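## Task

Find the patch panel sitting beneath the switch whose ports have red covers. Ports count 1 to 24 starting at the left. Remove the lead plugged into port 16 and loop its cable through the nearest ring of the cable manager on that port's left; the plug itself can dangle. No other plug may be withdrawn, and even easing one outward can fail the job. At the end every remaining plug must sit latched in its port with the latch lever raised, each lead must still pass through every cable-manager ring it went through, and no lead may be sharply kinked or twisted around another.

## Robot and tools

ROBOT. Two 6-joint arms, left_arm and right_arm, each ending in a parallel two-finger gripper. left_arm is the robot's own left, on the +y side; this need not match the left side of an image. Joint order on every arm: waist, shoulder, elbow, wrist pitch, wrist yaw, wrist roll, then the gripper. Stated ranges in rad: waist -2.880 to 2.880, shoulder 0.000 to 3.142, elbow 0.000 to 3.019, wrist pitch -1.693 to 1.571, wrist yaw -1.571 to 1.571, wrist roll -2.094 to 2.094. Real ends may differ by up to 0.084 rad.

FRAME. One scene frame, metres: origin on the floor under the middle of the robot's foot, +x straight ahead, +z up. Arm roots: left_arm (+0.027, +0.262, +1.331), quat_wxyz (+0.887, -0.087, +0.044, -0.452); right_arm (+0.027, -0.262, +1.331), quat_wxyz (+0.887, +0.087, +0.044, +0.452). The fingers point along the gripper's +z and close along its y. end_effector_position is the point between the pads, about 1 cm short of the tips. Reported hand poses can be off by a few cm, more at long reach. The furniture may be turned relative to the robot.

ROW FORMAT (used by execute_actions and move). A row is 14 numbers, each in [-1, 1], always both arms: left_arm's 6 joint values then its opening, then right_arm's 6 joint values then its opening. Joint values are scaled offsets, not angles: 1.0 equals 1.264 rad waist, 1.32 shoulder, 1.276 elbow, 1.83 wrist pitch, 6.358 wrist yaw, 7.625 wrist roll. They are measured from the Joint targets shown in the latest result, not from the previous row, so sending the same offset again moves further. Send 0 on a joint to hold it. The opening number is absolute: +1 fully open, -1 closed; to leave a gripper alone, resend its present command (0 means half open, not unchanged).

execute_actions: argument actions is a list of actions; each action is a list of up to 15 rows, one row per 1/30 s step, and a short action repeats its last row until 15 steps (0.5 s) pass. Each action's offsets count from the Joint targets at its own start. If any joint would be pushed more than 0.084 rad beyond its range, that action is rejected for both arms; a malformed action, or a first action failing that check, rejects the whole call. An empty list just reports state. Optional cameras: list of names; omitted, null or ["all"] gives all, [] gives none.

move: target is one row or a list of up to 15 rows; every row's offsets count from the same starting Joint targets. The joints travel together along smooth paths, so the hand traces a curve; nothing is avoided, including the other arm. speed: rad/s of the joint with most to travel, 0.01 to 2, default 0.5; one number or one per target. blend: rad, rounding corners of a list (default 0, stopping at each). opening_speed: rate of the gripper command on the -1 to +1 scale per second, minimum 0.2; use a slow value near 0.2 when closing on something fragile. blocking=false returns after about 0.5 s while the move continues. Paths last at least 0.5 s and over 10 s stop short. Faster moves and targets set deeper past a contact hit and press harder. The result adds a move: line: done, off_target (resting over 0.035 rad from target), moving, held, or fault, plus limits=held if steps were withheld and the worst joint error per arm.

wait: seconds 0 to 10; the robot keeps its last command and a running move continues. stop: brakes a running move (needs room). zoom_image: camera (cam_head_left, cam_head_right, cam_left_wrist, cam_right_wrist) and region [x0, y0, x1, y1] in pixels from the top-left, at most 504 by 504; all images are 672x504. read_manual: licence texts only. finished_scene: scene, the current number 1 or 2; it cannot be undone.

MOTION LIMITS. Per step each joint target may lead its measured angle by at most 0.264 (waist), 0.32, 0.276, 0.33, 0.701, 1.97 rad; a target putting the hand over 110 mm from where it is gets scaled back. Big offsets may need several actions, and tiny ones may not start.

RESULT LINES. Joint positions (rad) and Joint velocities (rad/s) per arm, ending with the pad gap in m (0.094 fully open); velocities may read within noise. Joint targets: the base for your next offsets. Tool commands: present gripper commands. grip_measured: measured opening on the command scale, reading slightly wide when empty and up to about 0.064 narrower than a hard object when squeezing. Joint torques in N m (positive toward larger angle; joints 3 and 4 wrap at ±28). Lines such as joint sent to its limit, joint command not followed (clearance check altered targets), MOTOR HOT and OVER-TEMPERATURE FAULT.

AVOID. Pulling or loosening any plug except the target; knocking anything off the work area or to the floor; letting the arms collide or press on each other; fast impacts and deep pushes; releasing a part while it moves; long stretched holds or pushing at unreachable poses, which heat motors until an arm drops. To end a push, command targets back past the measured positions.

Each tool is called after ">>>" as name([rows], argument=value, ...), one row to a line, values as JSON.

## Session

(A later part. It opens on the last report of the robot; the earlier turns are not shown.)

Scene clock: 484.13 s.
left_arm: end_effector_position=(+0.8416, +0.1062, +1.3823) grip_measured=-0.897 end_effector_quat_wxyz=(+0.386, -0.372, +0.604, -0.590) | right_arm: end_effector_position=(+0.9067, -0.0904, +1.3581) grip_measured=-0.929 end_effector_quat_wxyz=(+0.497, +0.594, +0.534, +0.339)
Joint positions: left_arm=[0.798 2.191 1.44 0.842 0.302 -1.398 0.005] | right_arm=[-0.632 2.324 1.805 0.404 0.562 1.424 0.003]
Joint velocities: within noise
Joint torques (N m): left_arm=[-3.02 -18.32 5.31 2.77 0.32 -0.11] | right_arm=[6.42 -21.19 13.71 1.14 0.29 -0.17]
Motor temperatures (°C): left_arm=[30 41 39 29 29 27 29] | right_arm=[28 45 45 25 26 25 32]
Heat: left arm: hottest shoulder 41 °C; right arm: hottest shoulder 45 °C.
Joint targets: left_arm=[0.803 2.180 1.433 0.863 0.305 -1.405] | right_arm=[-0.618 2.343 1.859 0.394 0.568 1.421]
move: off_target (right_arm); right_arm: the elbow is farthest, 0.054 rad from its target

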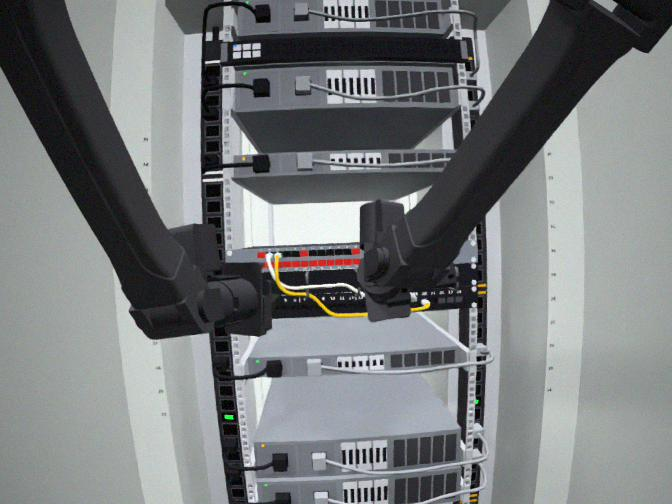

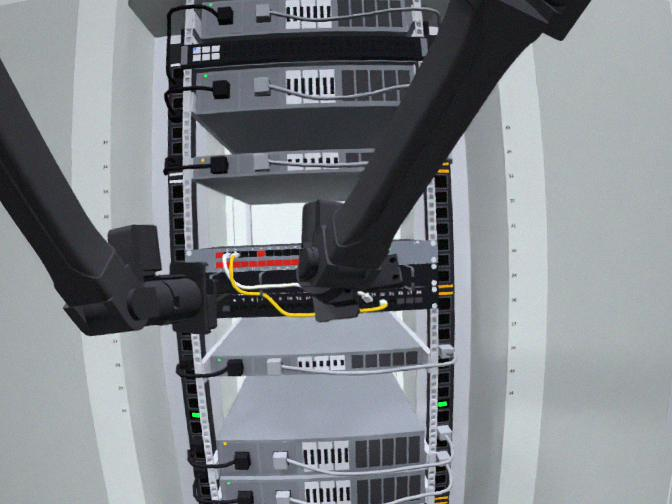

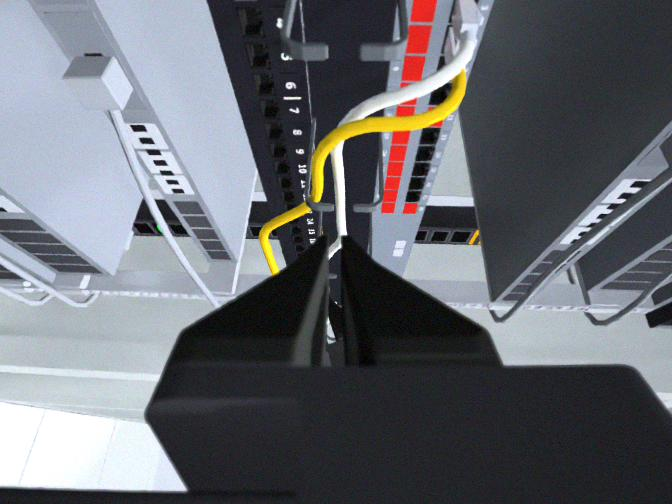

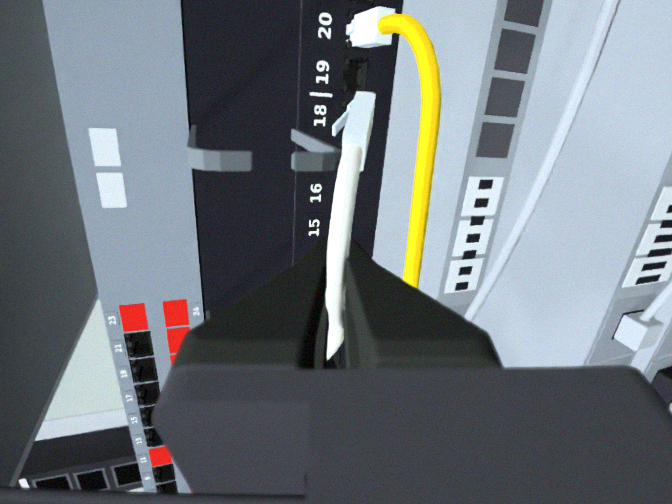

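>>> zoom_image(camera="cam_left_wrist", region=[300, 180, 390, 240])

>>> zoom_image(camera="cam_head_left", region=[292, 265, 332, 305])

Scaled by 5.600 from the camera's 672x504 image, which has a finer 960x720 frame.

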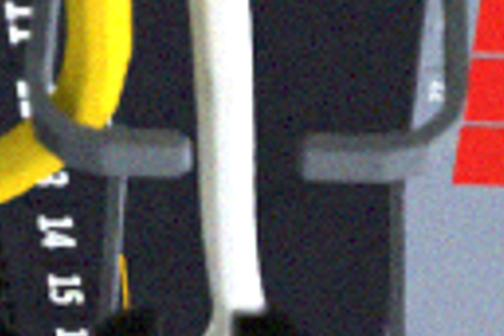

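Scaled by 12.600 from the camera's 672x504 image, which has a finer 960x720 frame.

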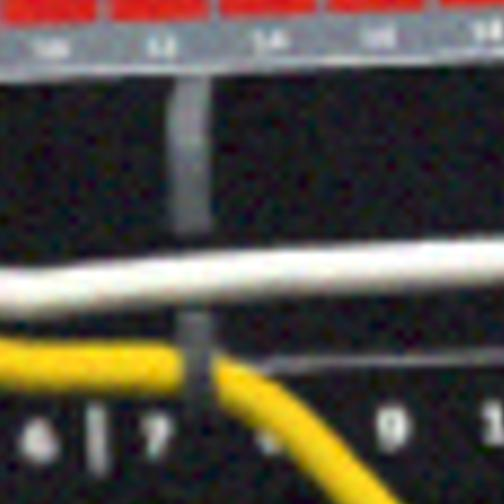

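>>> move([
  [-0.1163,0.0818,0.1638,-0.0557,-0.0409,0,-0.96,0,0,0,0,0,0,-0.93],
  [-0.0894,0.1462,0.3119,-0.1131,-0.0384,0,-0.96,0,0,0,0,0,0,-0.93],
], speed=[0.3,0.15])

>>> zoom_image(camera="cam_left_wrist", region=[230, 80, 450, 300])

Scene clock: 489.20 s.
left_arm: end_effector_position=(+0.9141, +0.0290, +1.3989) grip_measured=-0.957 end_effector_quat_wxyz=(+0.420, -0.410, +0.578, -0.568) | right_arm: end_effector_position=(+0.9068, -0.0904, +1.3580) grip_measured=-0.929 end_effector_quat_wxyz=(+0.497, +0.594, +0.534, +0.338)
Joint positions: left_arm=[0.677 2.341 1.781 0.671 0.06 -1.398 0.002] | right_arm=[-0.632 2.325 1.806 0.403 0.562 1.424 0.003]
Joint velocities: within noise
Joint torques (N m): left_arm=[-3.14 -17.61 10.47 1.47 0.24 -0.07] | right_arm=[6.3 -21.19 13.64 1.21 0.26 -0.15]
Motor temperatures (°C): left_arm=[30 41 39 29 29 27 29] | right_arm=[28 43 45 25 26 25 32]
Heat: left arm: hottest shoulder 41 °C; right arm: hottest elbow 45 °C.
Joint targets: left_arm=[0.690 2.373 1.831 0.657 0.061 -1.405] | right_arm=[-0.618 2.343 1.859 0.394 0.568 1.421]
move: off_target (left_arm, right_arm); left_arm: the elbow is farthest, 0.050 rad from its target; right_arm: the elbow is farthest, 0.053 rad from its target

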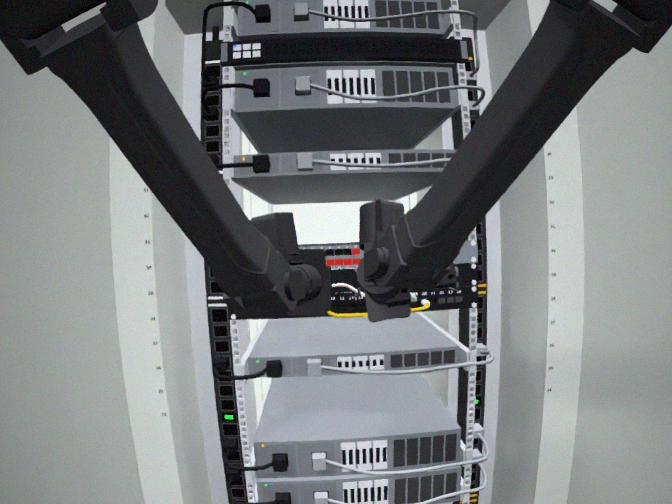

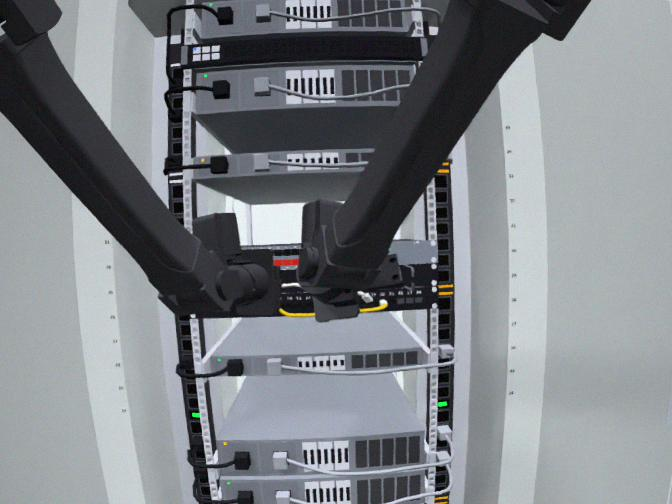

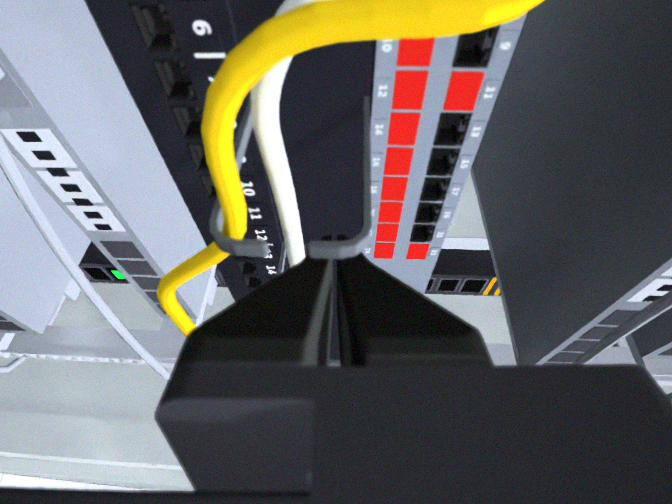

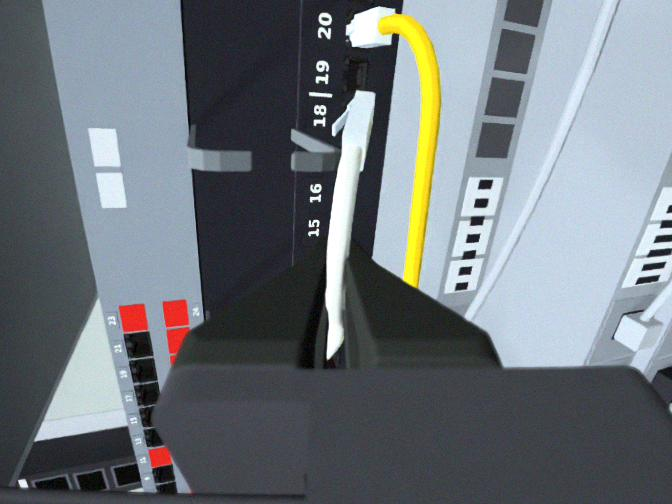

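Scaled by 2.291 from the camera's 672x504 image, which has a finer 960x720 frame.

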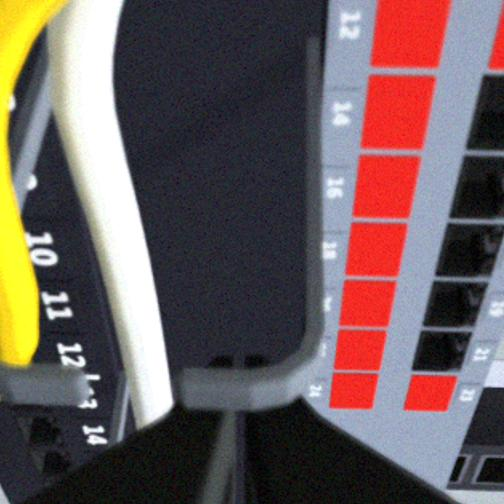

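>>> move(target=[0,0.0136,0,0,0,0,-0.96,0,0,0,0,0,0,-0.93], speed=0.05)

>>> zoom_image(camera="cam_left_wrist", region=[230, 80, 450, 300])

>>> zoom_image(camera="cam_head_left", region=[320, 250, 400, 320])

Scene clock: 490.30 s.
left_arm: end_effector_position=(+0.9141, +0.0275, +1.3897) grip_measured=-0.957 end_effector_quat_wxyz=(+0.417, -0.411, +0.580, -0.566) | right_arm: end_effector_position=(+0.9068, -0.0905, +1.3580) grip_measured=-0.929 end_effector_quat_wxyz=(+0.498, +0.594, +0.534, +0.338)
Joint positions: left_arm=[0.677 2.354 1.786 0.671 0.061 -1.398 0.002] | right_arm=[-0.632 2.325 1.806 0.403 0.563 1.424 0.003]
Joint velocities: within noise
Joint torques (N m): left_arm=[-3.31 -17.49 9.95 1.39 0.27 -0.07] | right_arm=[6.3 -21.36 13.61 1.21 0.22 -0.15]
Motor temperatures (°C): left_arm=[30 41 39 29 29 27 29] | right_arm=[28 43 45 25 26 25 32]
Heat: left arm: hottest shoulder 41 °C; right arm: hottest elbow 45 °C.
Joint targets: left_arm=[0.690 2.391 1.831 0.656 0.061 -1.405] | right_arm=[-0.618 2.343 1.859 0.394 0.568 1.421]
move: off_target (left_arm, right_arm); left_arm: the elbow is farthest, 0.045 rad from its target; right_arm: the elbow is farthest, 0.053 rad from its target

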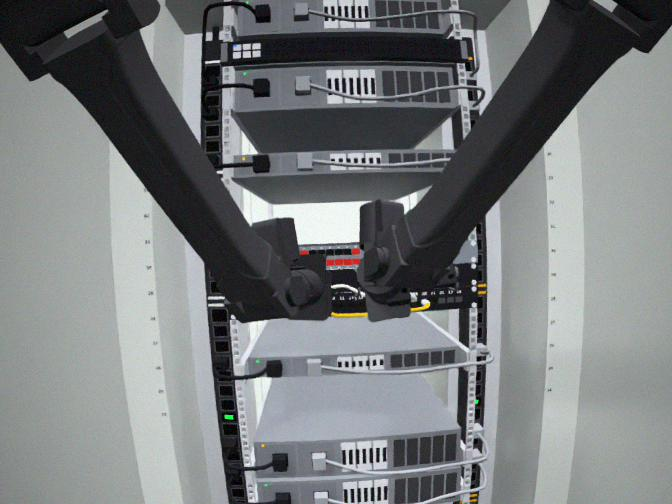

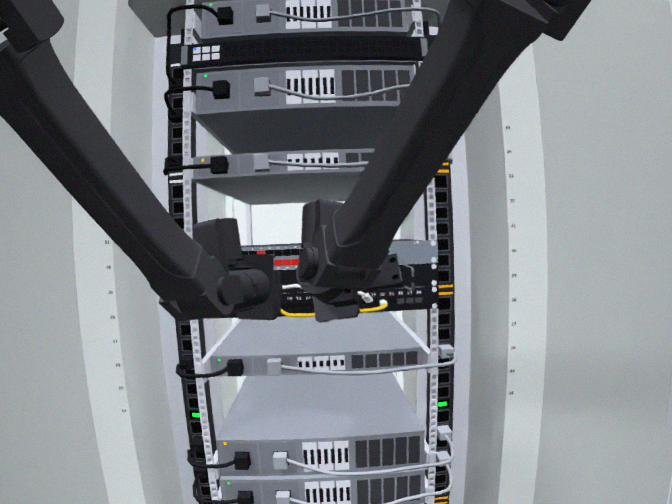

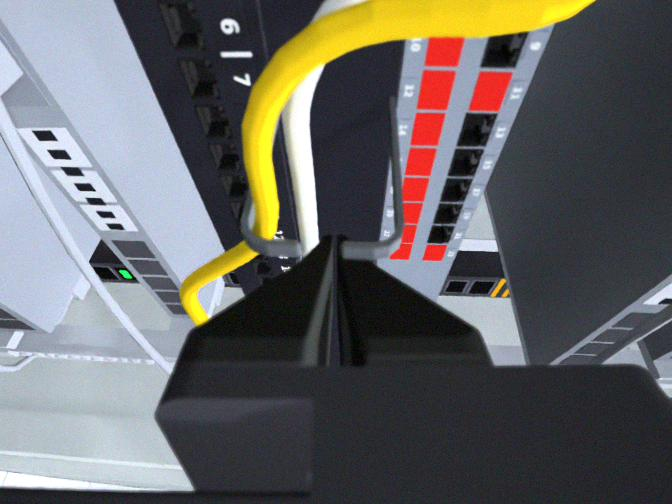

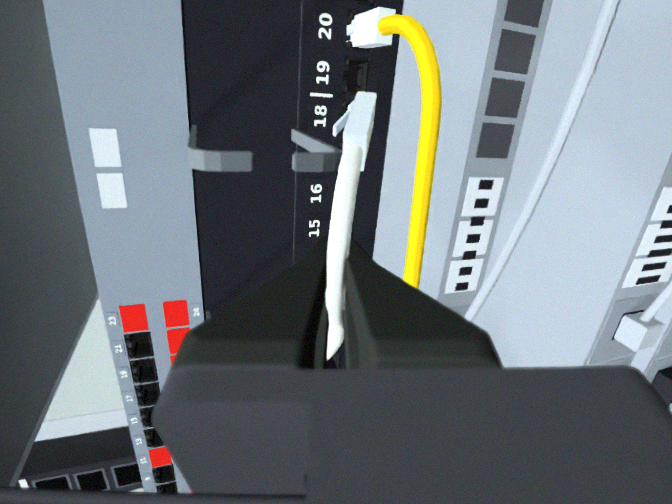

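Scaled by 2.291 from the camera's 672x504 image, which has a finer 960x720 frame.

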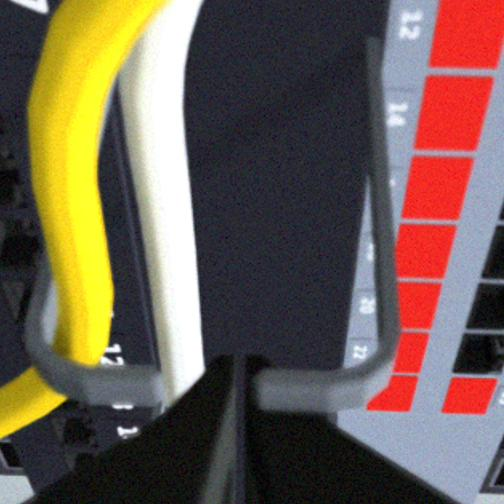

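Scaled by 6.300 from the camera's 672x504 image, which has a finer 960x720 frame.

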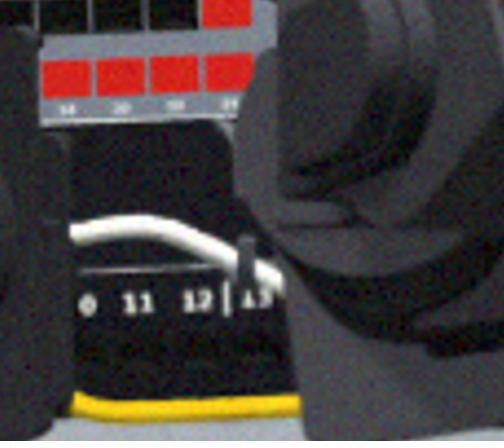

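>>> move(target=[0,0.0080,0,0,0,0,-0.96,0,0,0,0,0,0,-0.93], speed=0.05, cameras=["cam_left_wrist","cam_head_left"])

>>> zoom_image(camera="cam_left_wrist", region=[250, 130, 420, 300])

>>> zoom_image(camera="cam_head_left", region=[320, 250, 400, 320])

Scene clock: 491.27 s.
left_arm: end_effector_position=(+0.9146, +0.0271, +1.3882) grip_measured=-0.957 end_effector_quat_wxyz=(+0.417, -0.411, +0.581, -0.566) | right_arm: end_effector_position=(+0.9068, -0.0905, +1.3580) grip_measured=-0.929 end_effector_quat_wxyz=(+0.498, +0.594, +0.534, +0.338)
Joint positions: left_arm=[0.677 2.358 1.789 0.671 0.061 -1.398 0.002] | right_arm=[-0.632 2.325 1.806 0.403 0.563 1.424 0.003]
Joint velocities: within noise
Joint torques (N m): left_arm=[-3.19 -16.56 9.55 1.46 0.25 -0.09] | right_arm=[6.36 -21.66 13.68 1.26 0.24 -0.15]
Motor temperatures (°C): left_arm=[30 41 39 29 29 27 29] | right_arm=[28 43 45 25 26 25 32]
Heat: left arm: hottest shoulder 41 °C; right arm: hottest elbow 45 °C.
Joint targets: left_arm=[0.690 2.401 1.831 0.656 0.061 -1.405] | right_arm=[-0.618 2.343 1.859 0.394 0.568 1.421]
move: off_target (left_arm, right_arm); left_arm: the shoulder is farthest, 0.043 rad from its target; right_arm: the elbow is farthest, 0.053 rad from its target
Images, in order (width x height): cam_head_left 672x504, cam_left_wrist 672x504.

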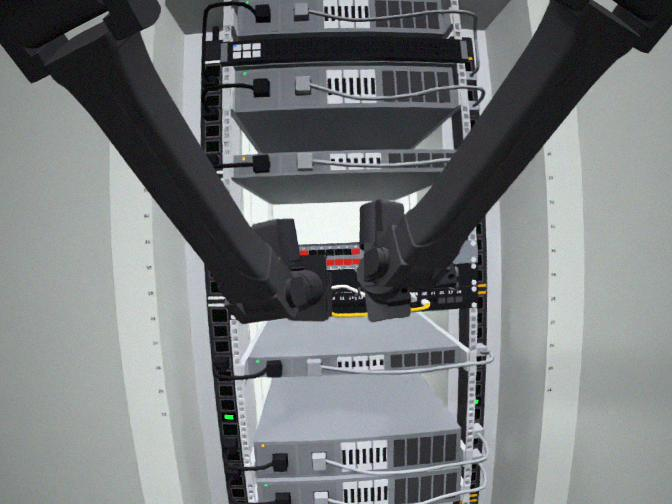

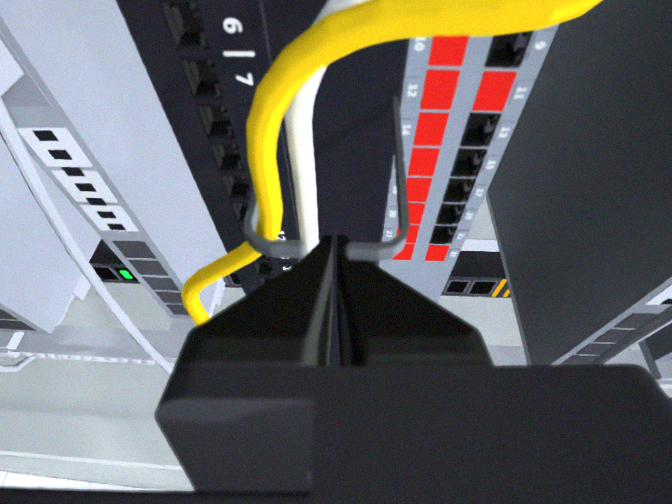

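Scaled by 2.965 from the camera's 672x504 image, which has a finer 960x720 frame.

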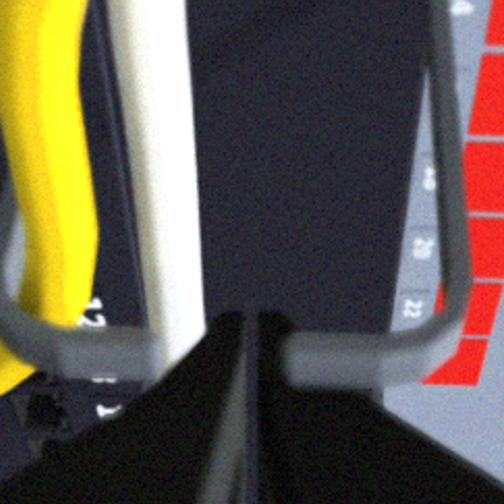

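Scaled by 6.300 from the camera's 672x504 image, which has a finer 960x720 frame.

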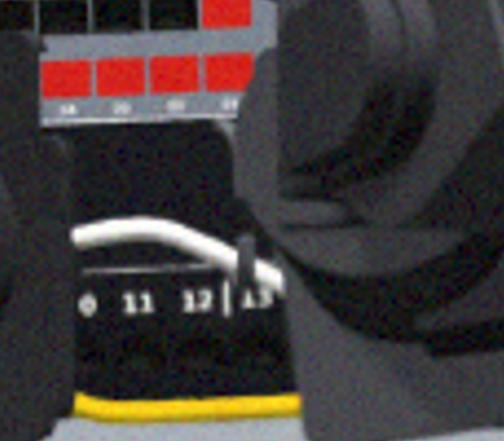

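>>> move([
  [0,-0.0477,0,0,0,0,-0.96,0,0,0,0,0,0,-0.93],
  [-0.0277,-0.1159,-0.1881,0.0743,-0.0025,0,-0.96,0,0,0,0,0,0,-0.93],
  [0.0894,-0.1674,-0.3119,0.1131,0.0384,0,-0.96,0,0,0,0,0,0,-0.93],
], speed=[0.1,0.2,0.3])

>>> zoom_image(camera="cam_left_wrist", region=[300, 180, 390, 240])

>>> zoom_image(camera="cam_head_left", region=[270, 240, 390, 320])

Scene clock: 495.10 s.
left_arm: end_effector_position=(+0.8414, +0.1056, +1.3807) grip_measured=-0.957 end_effector_quat_wxyz=(+0.385, -0.372, +0.605, -0.589) | right_arm: end_effector_position=(+0.9067, -0.0902, +1.3580) grip_measured=-0.929 end_effector_quat_wxyz=(+0.497, +0.594, +0.534, +0.338)
Joint positions: left_arm=[0.798 2.193 1.441 0.842 0.302 -1.398 0.002] | right_arm=[-0.632 2.325 1.806 0.403 0.563 1.424 0.003]
Joint velocities: within noise
Joint torques (N m): left_arm=[-2.32 -18.49 5.18 3.03 0.37 -0.07] | right_arm=[6.42 -21.36 13.67 1.2 0.23 -0.16]
Motor temperatures (°C): left_arm=[30 41 39 29 29 27 29] | right_arm=[28 42 45 25 26 25 32]
Heat: left arm: hottest shoulder 41 °C; right arm: hottest elbow 45 °C.
Joint targets: left_arm=[0.803 2.180 1.433 0.863 0.305 -1.405] | right_arm=[-0.618 2.343 1.859 0.394 0.568 1.421]
move: off_target (right_arm); right_arm: the elbow is farthest, 0.053 rad from its target

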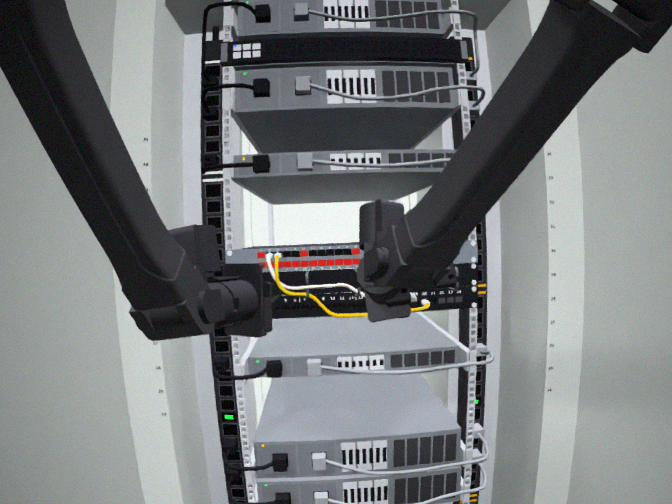

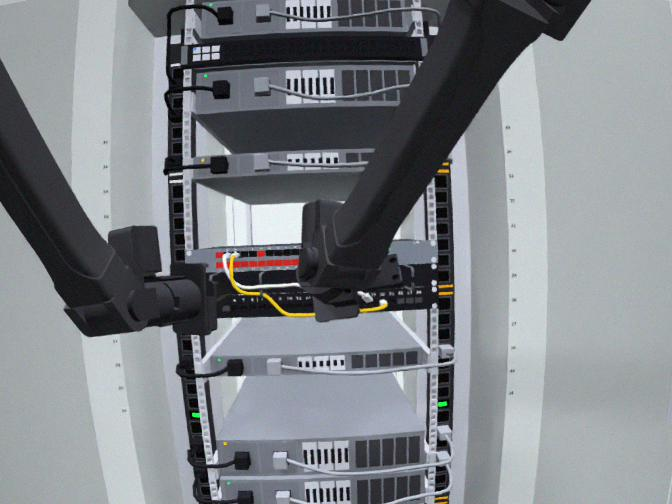

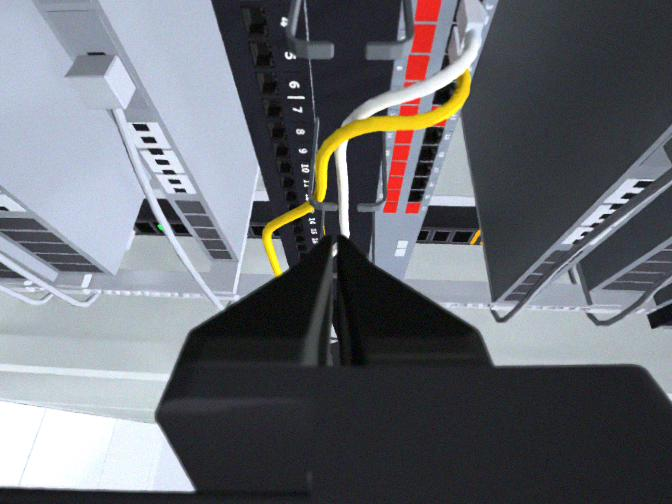

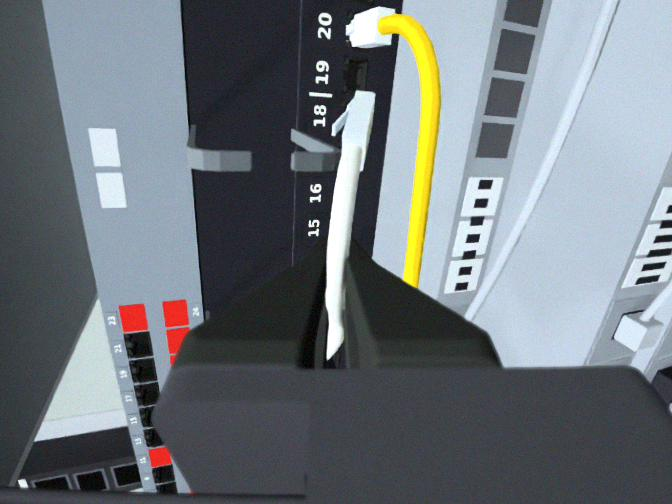

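Scaled by 5.600 from the camera's 672x504 image, which has a finer 960x720 frame.

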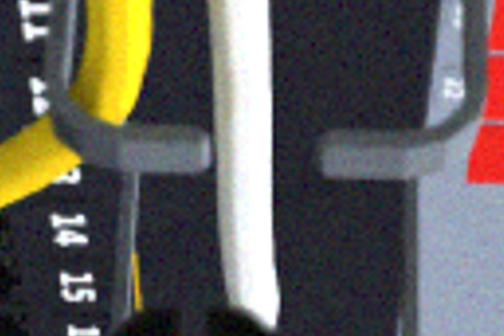

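Scaled by 4.200 from the camera's 672x504 image, which has a finer 960x720 frame.

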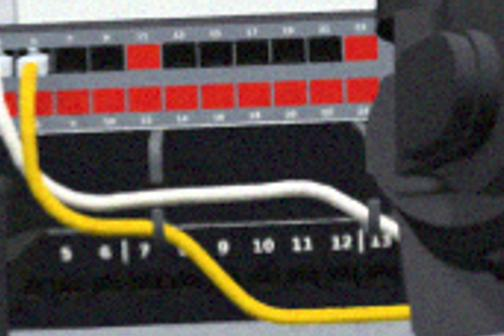

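>>> move(target=[0,0,0,0,0,0,-0.96,0,0,0,0,0,0,-0.6], opening_speed=0.2)

>>> zoom_image(camera="cam_right_wrist", region=[240, 30, 480, 380])

>>> zoom_image(camera="cam_head_left", region=[270, 240, 390, 320])

>>> zoom_image(camera="cam_head_right", region=[320, 260, 420, 330])

Scene clock: 497.30 s.
left_arm: end_effector_position=(+0.8413, +0.1056, +1.3805) grip_measured=-0.957 end_effector_quat_wxyz=(+0.385, -0.372, +0.605, -0.589) | right_arm: end_effector_position=(+0.9055, -0.0898, +1.3514) grip_measured=-0.603 end_effector_quat_wxyz=(+0.496, +0.595, +0.537, +0.334)
Joint positions: left_arm=[0.798 2.193 1.44 0.842 0.302 -1.398 0.002] | right_arm=[-0.632 2.332 1.806 0.399 0.565 1.424 0.019]
Joint velocities: within noise
Joint torques (N m): left_arm=[-2.78 -18.32 5.26 2.76 0.39 -0.05] | right_arm=[6.48 -21.36 13.63 1.39 0.14 -0.16]
Motor temperatures (°C): left_arm=[30 41 39 29 29 27 29] | right_arm=[28 43 45 25 26 25 32]
Heat: left arm: hottest shoulder 41 °C; right arm: hottest elbow 45 °C.
Joint targets: left_arm=[0.803 2.180 1.433 0.863 0.305 -1.405] | right_arm=[-0.618 2.343 1.859 0.394 0.568 1.421]
move: off_target (right_arm); right_arm: the elbow is farthest, 0.053 rad from its target

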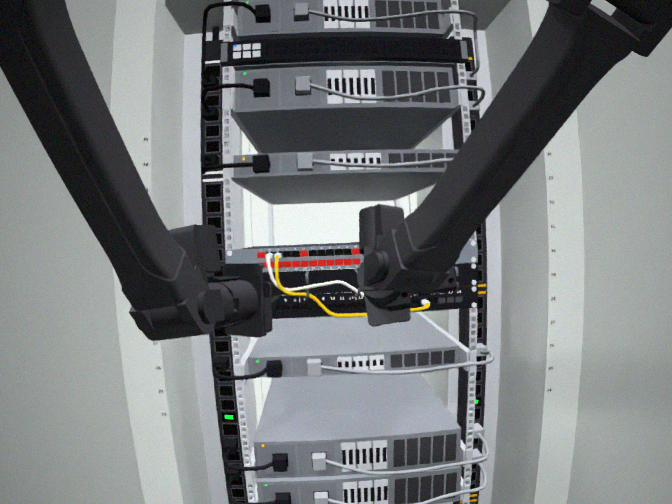

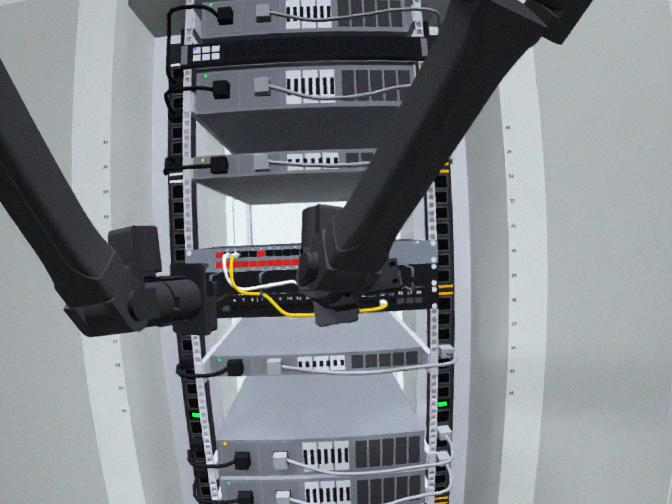

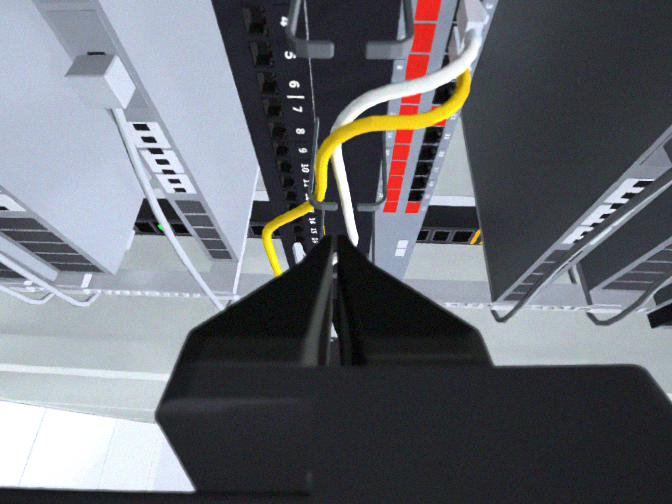

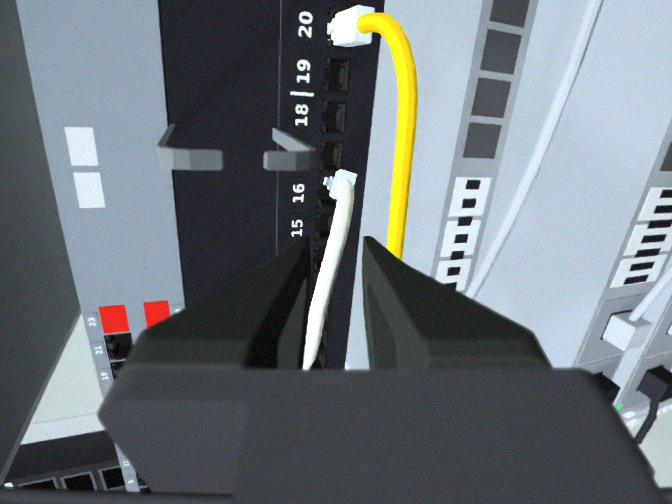

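Scaled by 1.440 from the camera's 672x504 image, which has a finer 960x720 frame.

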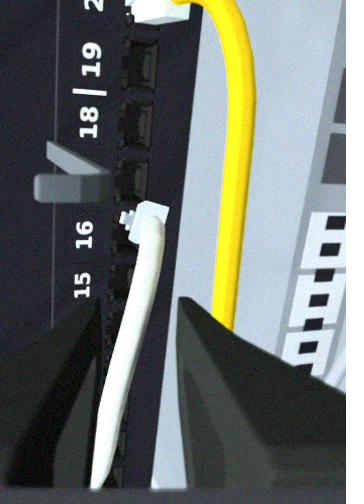

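Scaled by 4.200 from the camera's 672x504 image, which has a finer 960x720 frame.

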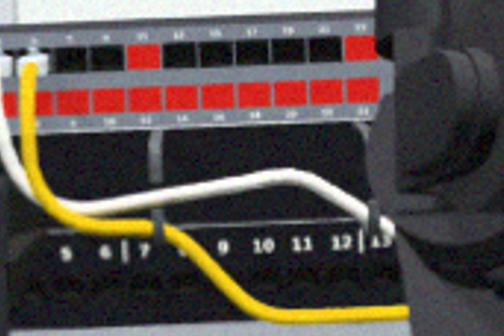

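Scaled by 5.040 from the camera's 672x504 image, which has a finer 960x720 frame.

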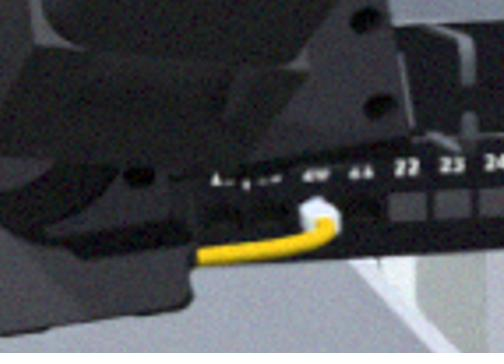

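>>> move(target=[0,0,0,0,0,0,-0.96,0.0142,-0.1318,-0.25,0.0852,0.0027,0,-0.6], speed=0.2)

>>> zoom_image(camera="cam_right_wrist", region=[240, 30, 480, 380])

Scene clock: 501.07 s.
left_arm: end_effector_position=(+0.8413, +0.1056, +1.3805) grip_measured=-0.957 end_effector_quat_wxyz=(+0.385, -0.372, +0.605, -0.589) | right_arm: end_effector_position=(+0.8449, -0.1038, +1.3521) grip_measured=-0.602 end_effector_quat_wxyz=(+0.497, +0.597, +0.537, +0.329)
Joint positions: left_arm=[0.798 2.193 1.44 0.842 0.302 -1.398 0.002] | right_arm=[-0.623 2.205 1.541 0.531 0.582 1.424 0.019]
Joint velocities: within noise
Joint torques (N m): left_arm=[-3.08 -19.08 5.08 2.96 0.35 -0.04] | right_arm=[6.77 -23.82 7.99 2.4 0.14 -0.13]
Motor temperatures (°C): left_arm=[30 41 39 29 29 27 29] | right_arm=[28 43 45 25 26 24 32]
Heat: left arm: hottest shoulder 41 °C; right arm: hottest elbow 45 °C.
Joint targets: left_arm=[0.803 2.180 1.433 0.863 0.305 -1.405] | right_arm=[-0.600 2.169 1.540 0.550 0.585 1.421]
move: off_target (right_arm); right_arm: the shoulder is farthest, 0.036 rad from its target

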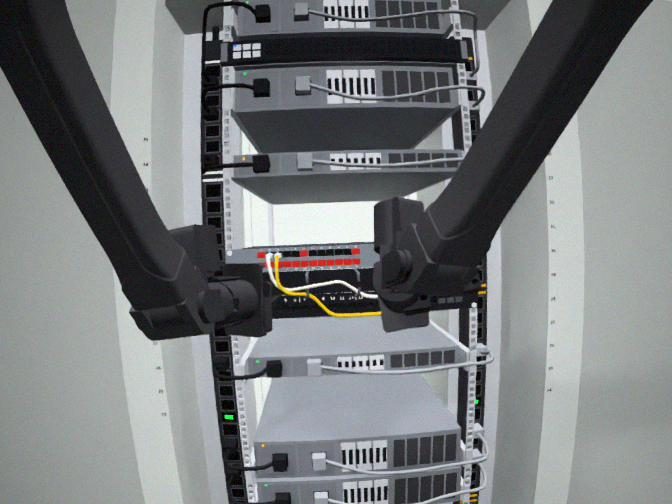

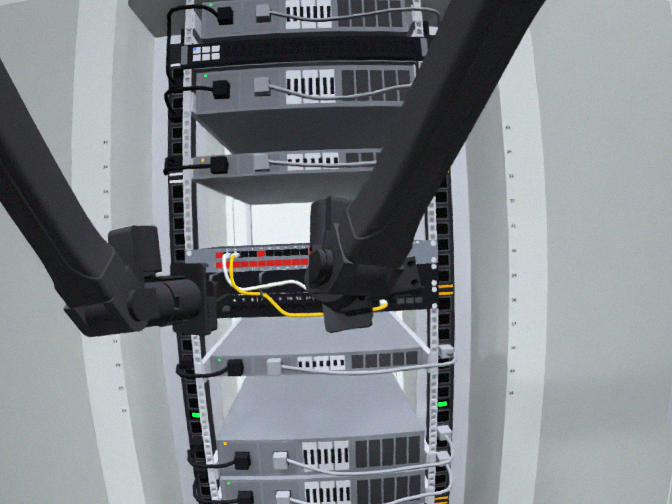

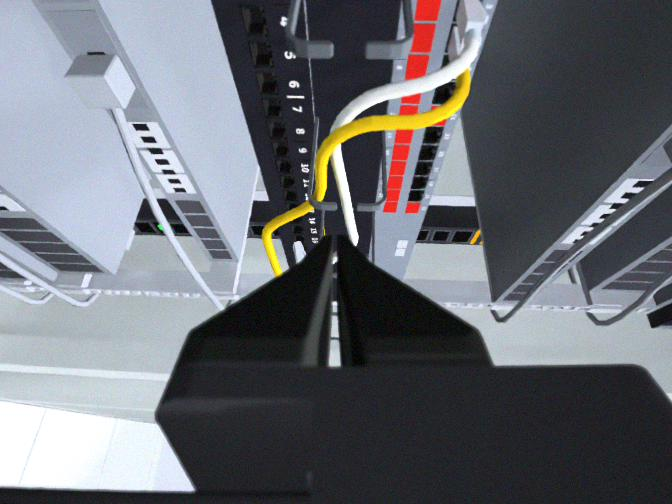

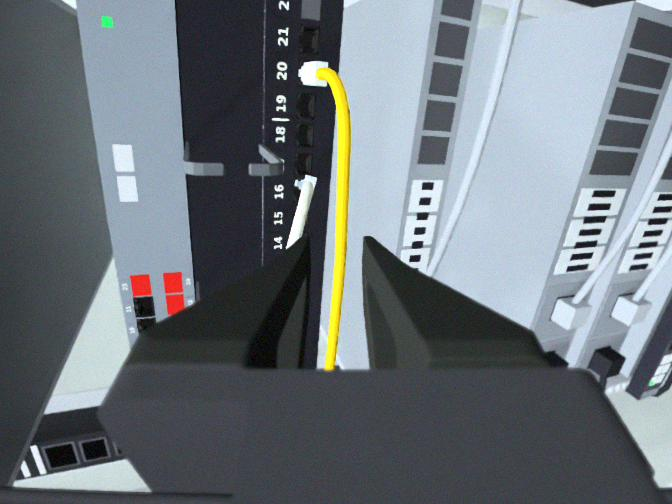

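Scaled by 1.440 from the camera's 672x504 image, which has a finer 960x720 frame.

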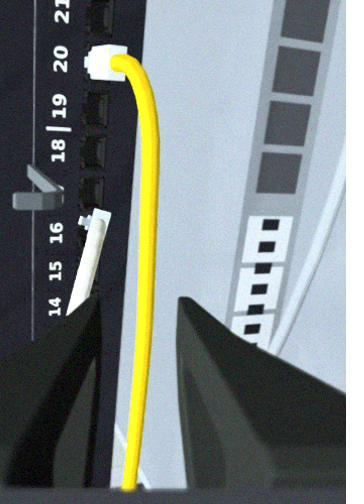

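>>> move(target=[0.0293,-0.1318,-0.366,0.1825,-0.0624,0,-0.96,-0.1226,-0.0856,-0.2853,0.2672,-0.0747,0,-0.6], speed=0.4)

Scene clock: 504.93 s.
left_arm: end_effector_position=(+0.7208, +0.2111, +1.3726) grip_measured=-0.957 end_effector_quat_wxyz=(+0.500, -0.491, +0.521, -0.487) | right_arm: end_effector_position=(+0.7773, -0.1432, +1.3774) grip_measured=-0.602 end_effector_quat_wxyz=(+0.470, +0.487, +0.533, +0.508)
Joint positions: left_arm=[0.831 2.018 0.973 1.176 -0.088 -1.398 0.002] | right_arm=[-0.741 2.089 1.178 1.018 0.113 1.424 0.019]
Joint velocities: within noise
Joint torques (N m): left_arm=[-1.67 -14.51 3.25 2.86 0.07 -0.04] | right_arm=[2.49 -20.37 6.2 2.58 -0.17 -0.16]
Motor temperatures (°C): left_arm=[30 41 38 29 29 27 29] | right_arm=[28 44 45 25 26 24 31]
Heat: left arm: hottest shoulder 41 °C; right arm: hottest elbow 45 °C.
Joint targets: left_arm=[0.840 2.006 0.966 1.198 -0.092 -1.405] | right_arm=[-0.755 2.056 1.176 1.039 0.110 1.421]
move: done

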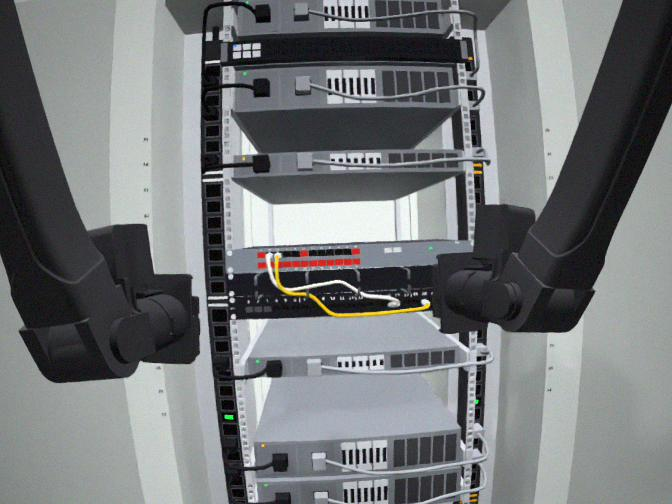

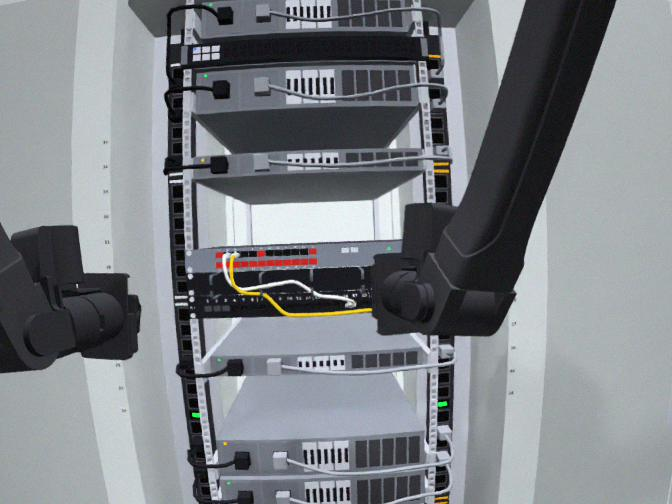

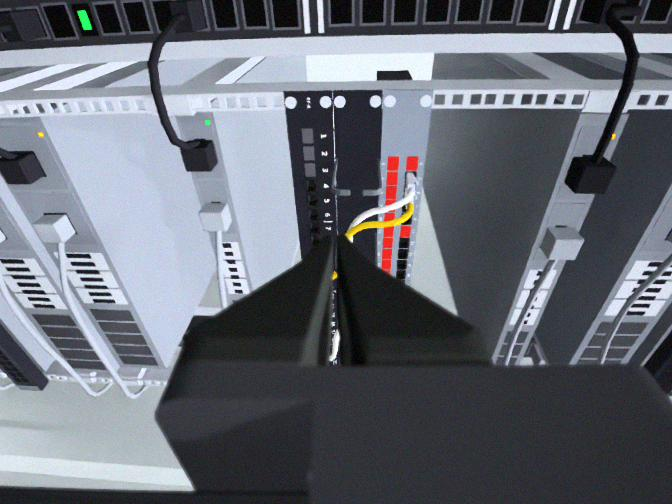

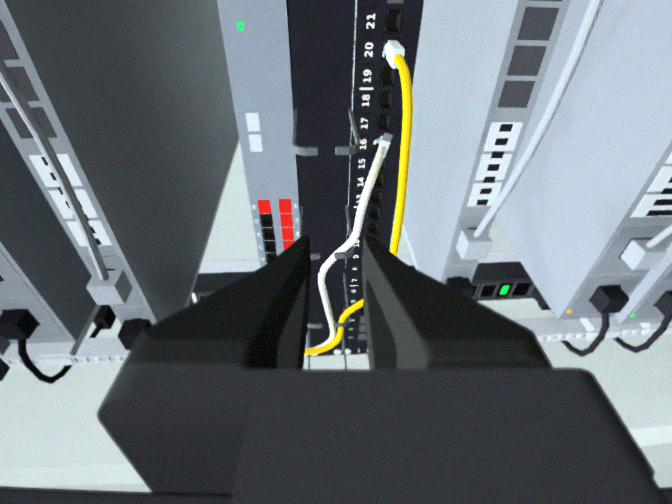

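>>> zoom_image(camera="cam_head_left", region=[250, 230, 450, 330])

>>> zoom_image(camera="cam_head_right", region=[190, 230, 390, 330])

>>> zoom_image(camera="cam_right_wrist", region=[280, 100, 440, 360])

Scaled by 2.520 from the camera's 672x504 image, which has a finer 960x720 frame.

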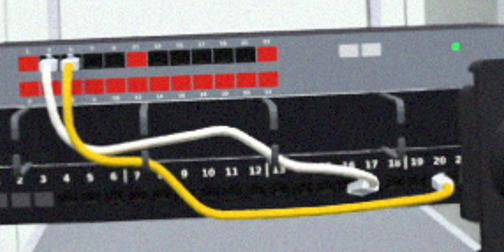

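Scaled by 2.520 from the camera's 672x504 image, which has a finer 960x720 frame.

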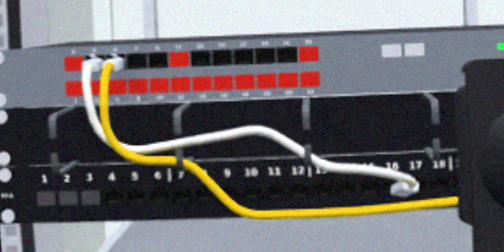

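Scaled by 1.938 from the camera's 672x504 image, which has a finer 960x720 frame.

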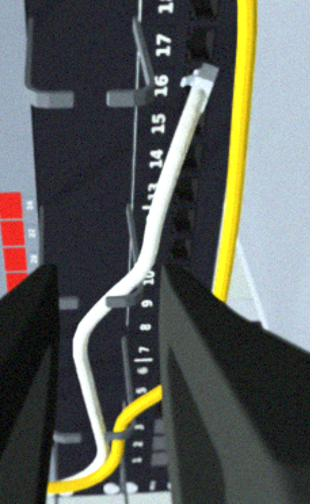

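>>> zoom_image(camera="cam_head_left", region=[285, 270, 345, 310])

>>> zoom_image(camera="cam_head_left", region=[335, 270, 435, 320])

>>> zoom_image(camera="cam_head_right", region=[235, 270, 295, 310])

>>> zoom_image(camera="cam_right_wrist", region=[310, 280, 370, 360])

Scaled by 8.400 from the camera's 672x504 image, which has a finer 960x720 frame.

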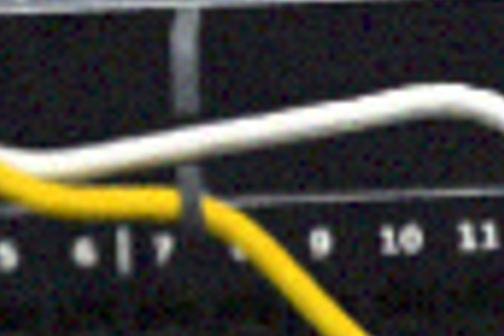

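Scaled by 5.040 from the camera's 672x504 image, which has a finer 960x720 frame.

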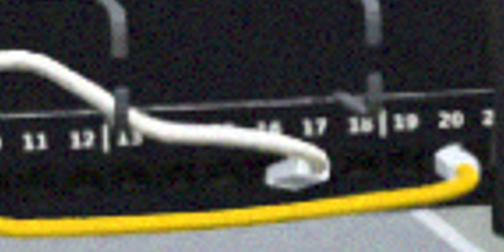

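Scaled by 8.400 from the camera's 672x504 image, which has a finer 960x720 frame.

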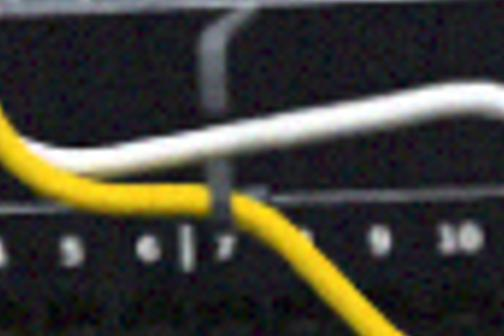

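Scaled by 6.300 from the camera's 672x504 image, which has a finer 960x720 frame.

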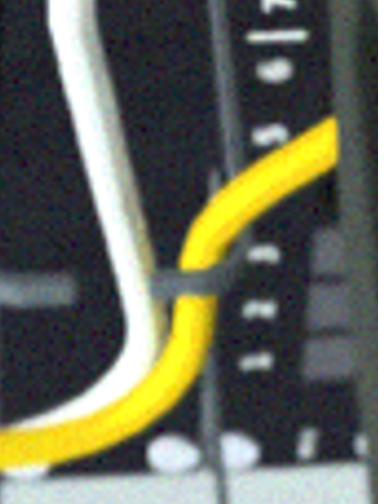

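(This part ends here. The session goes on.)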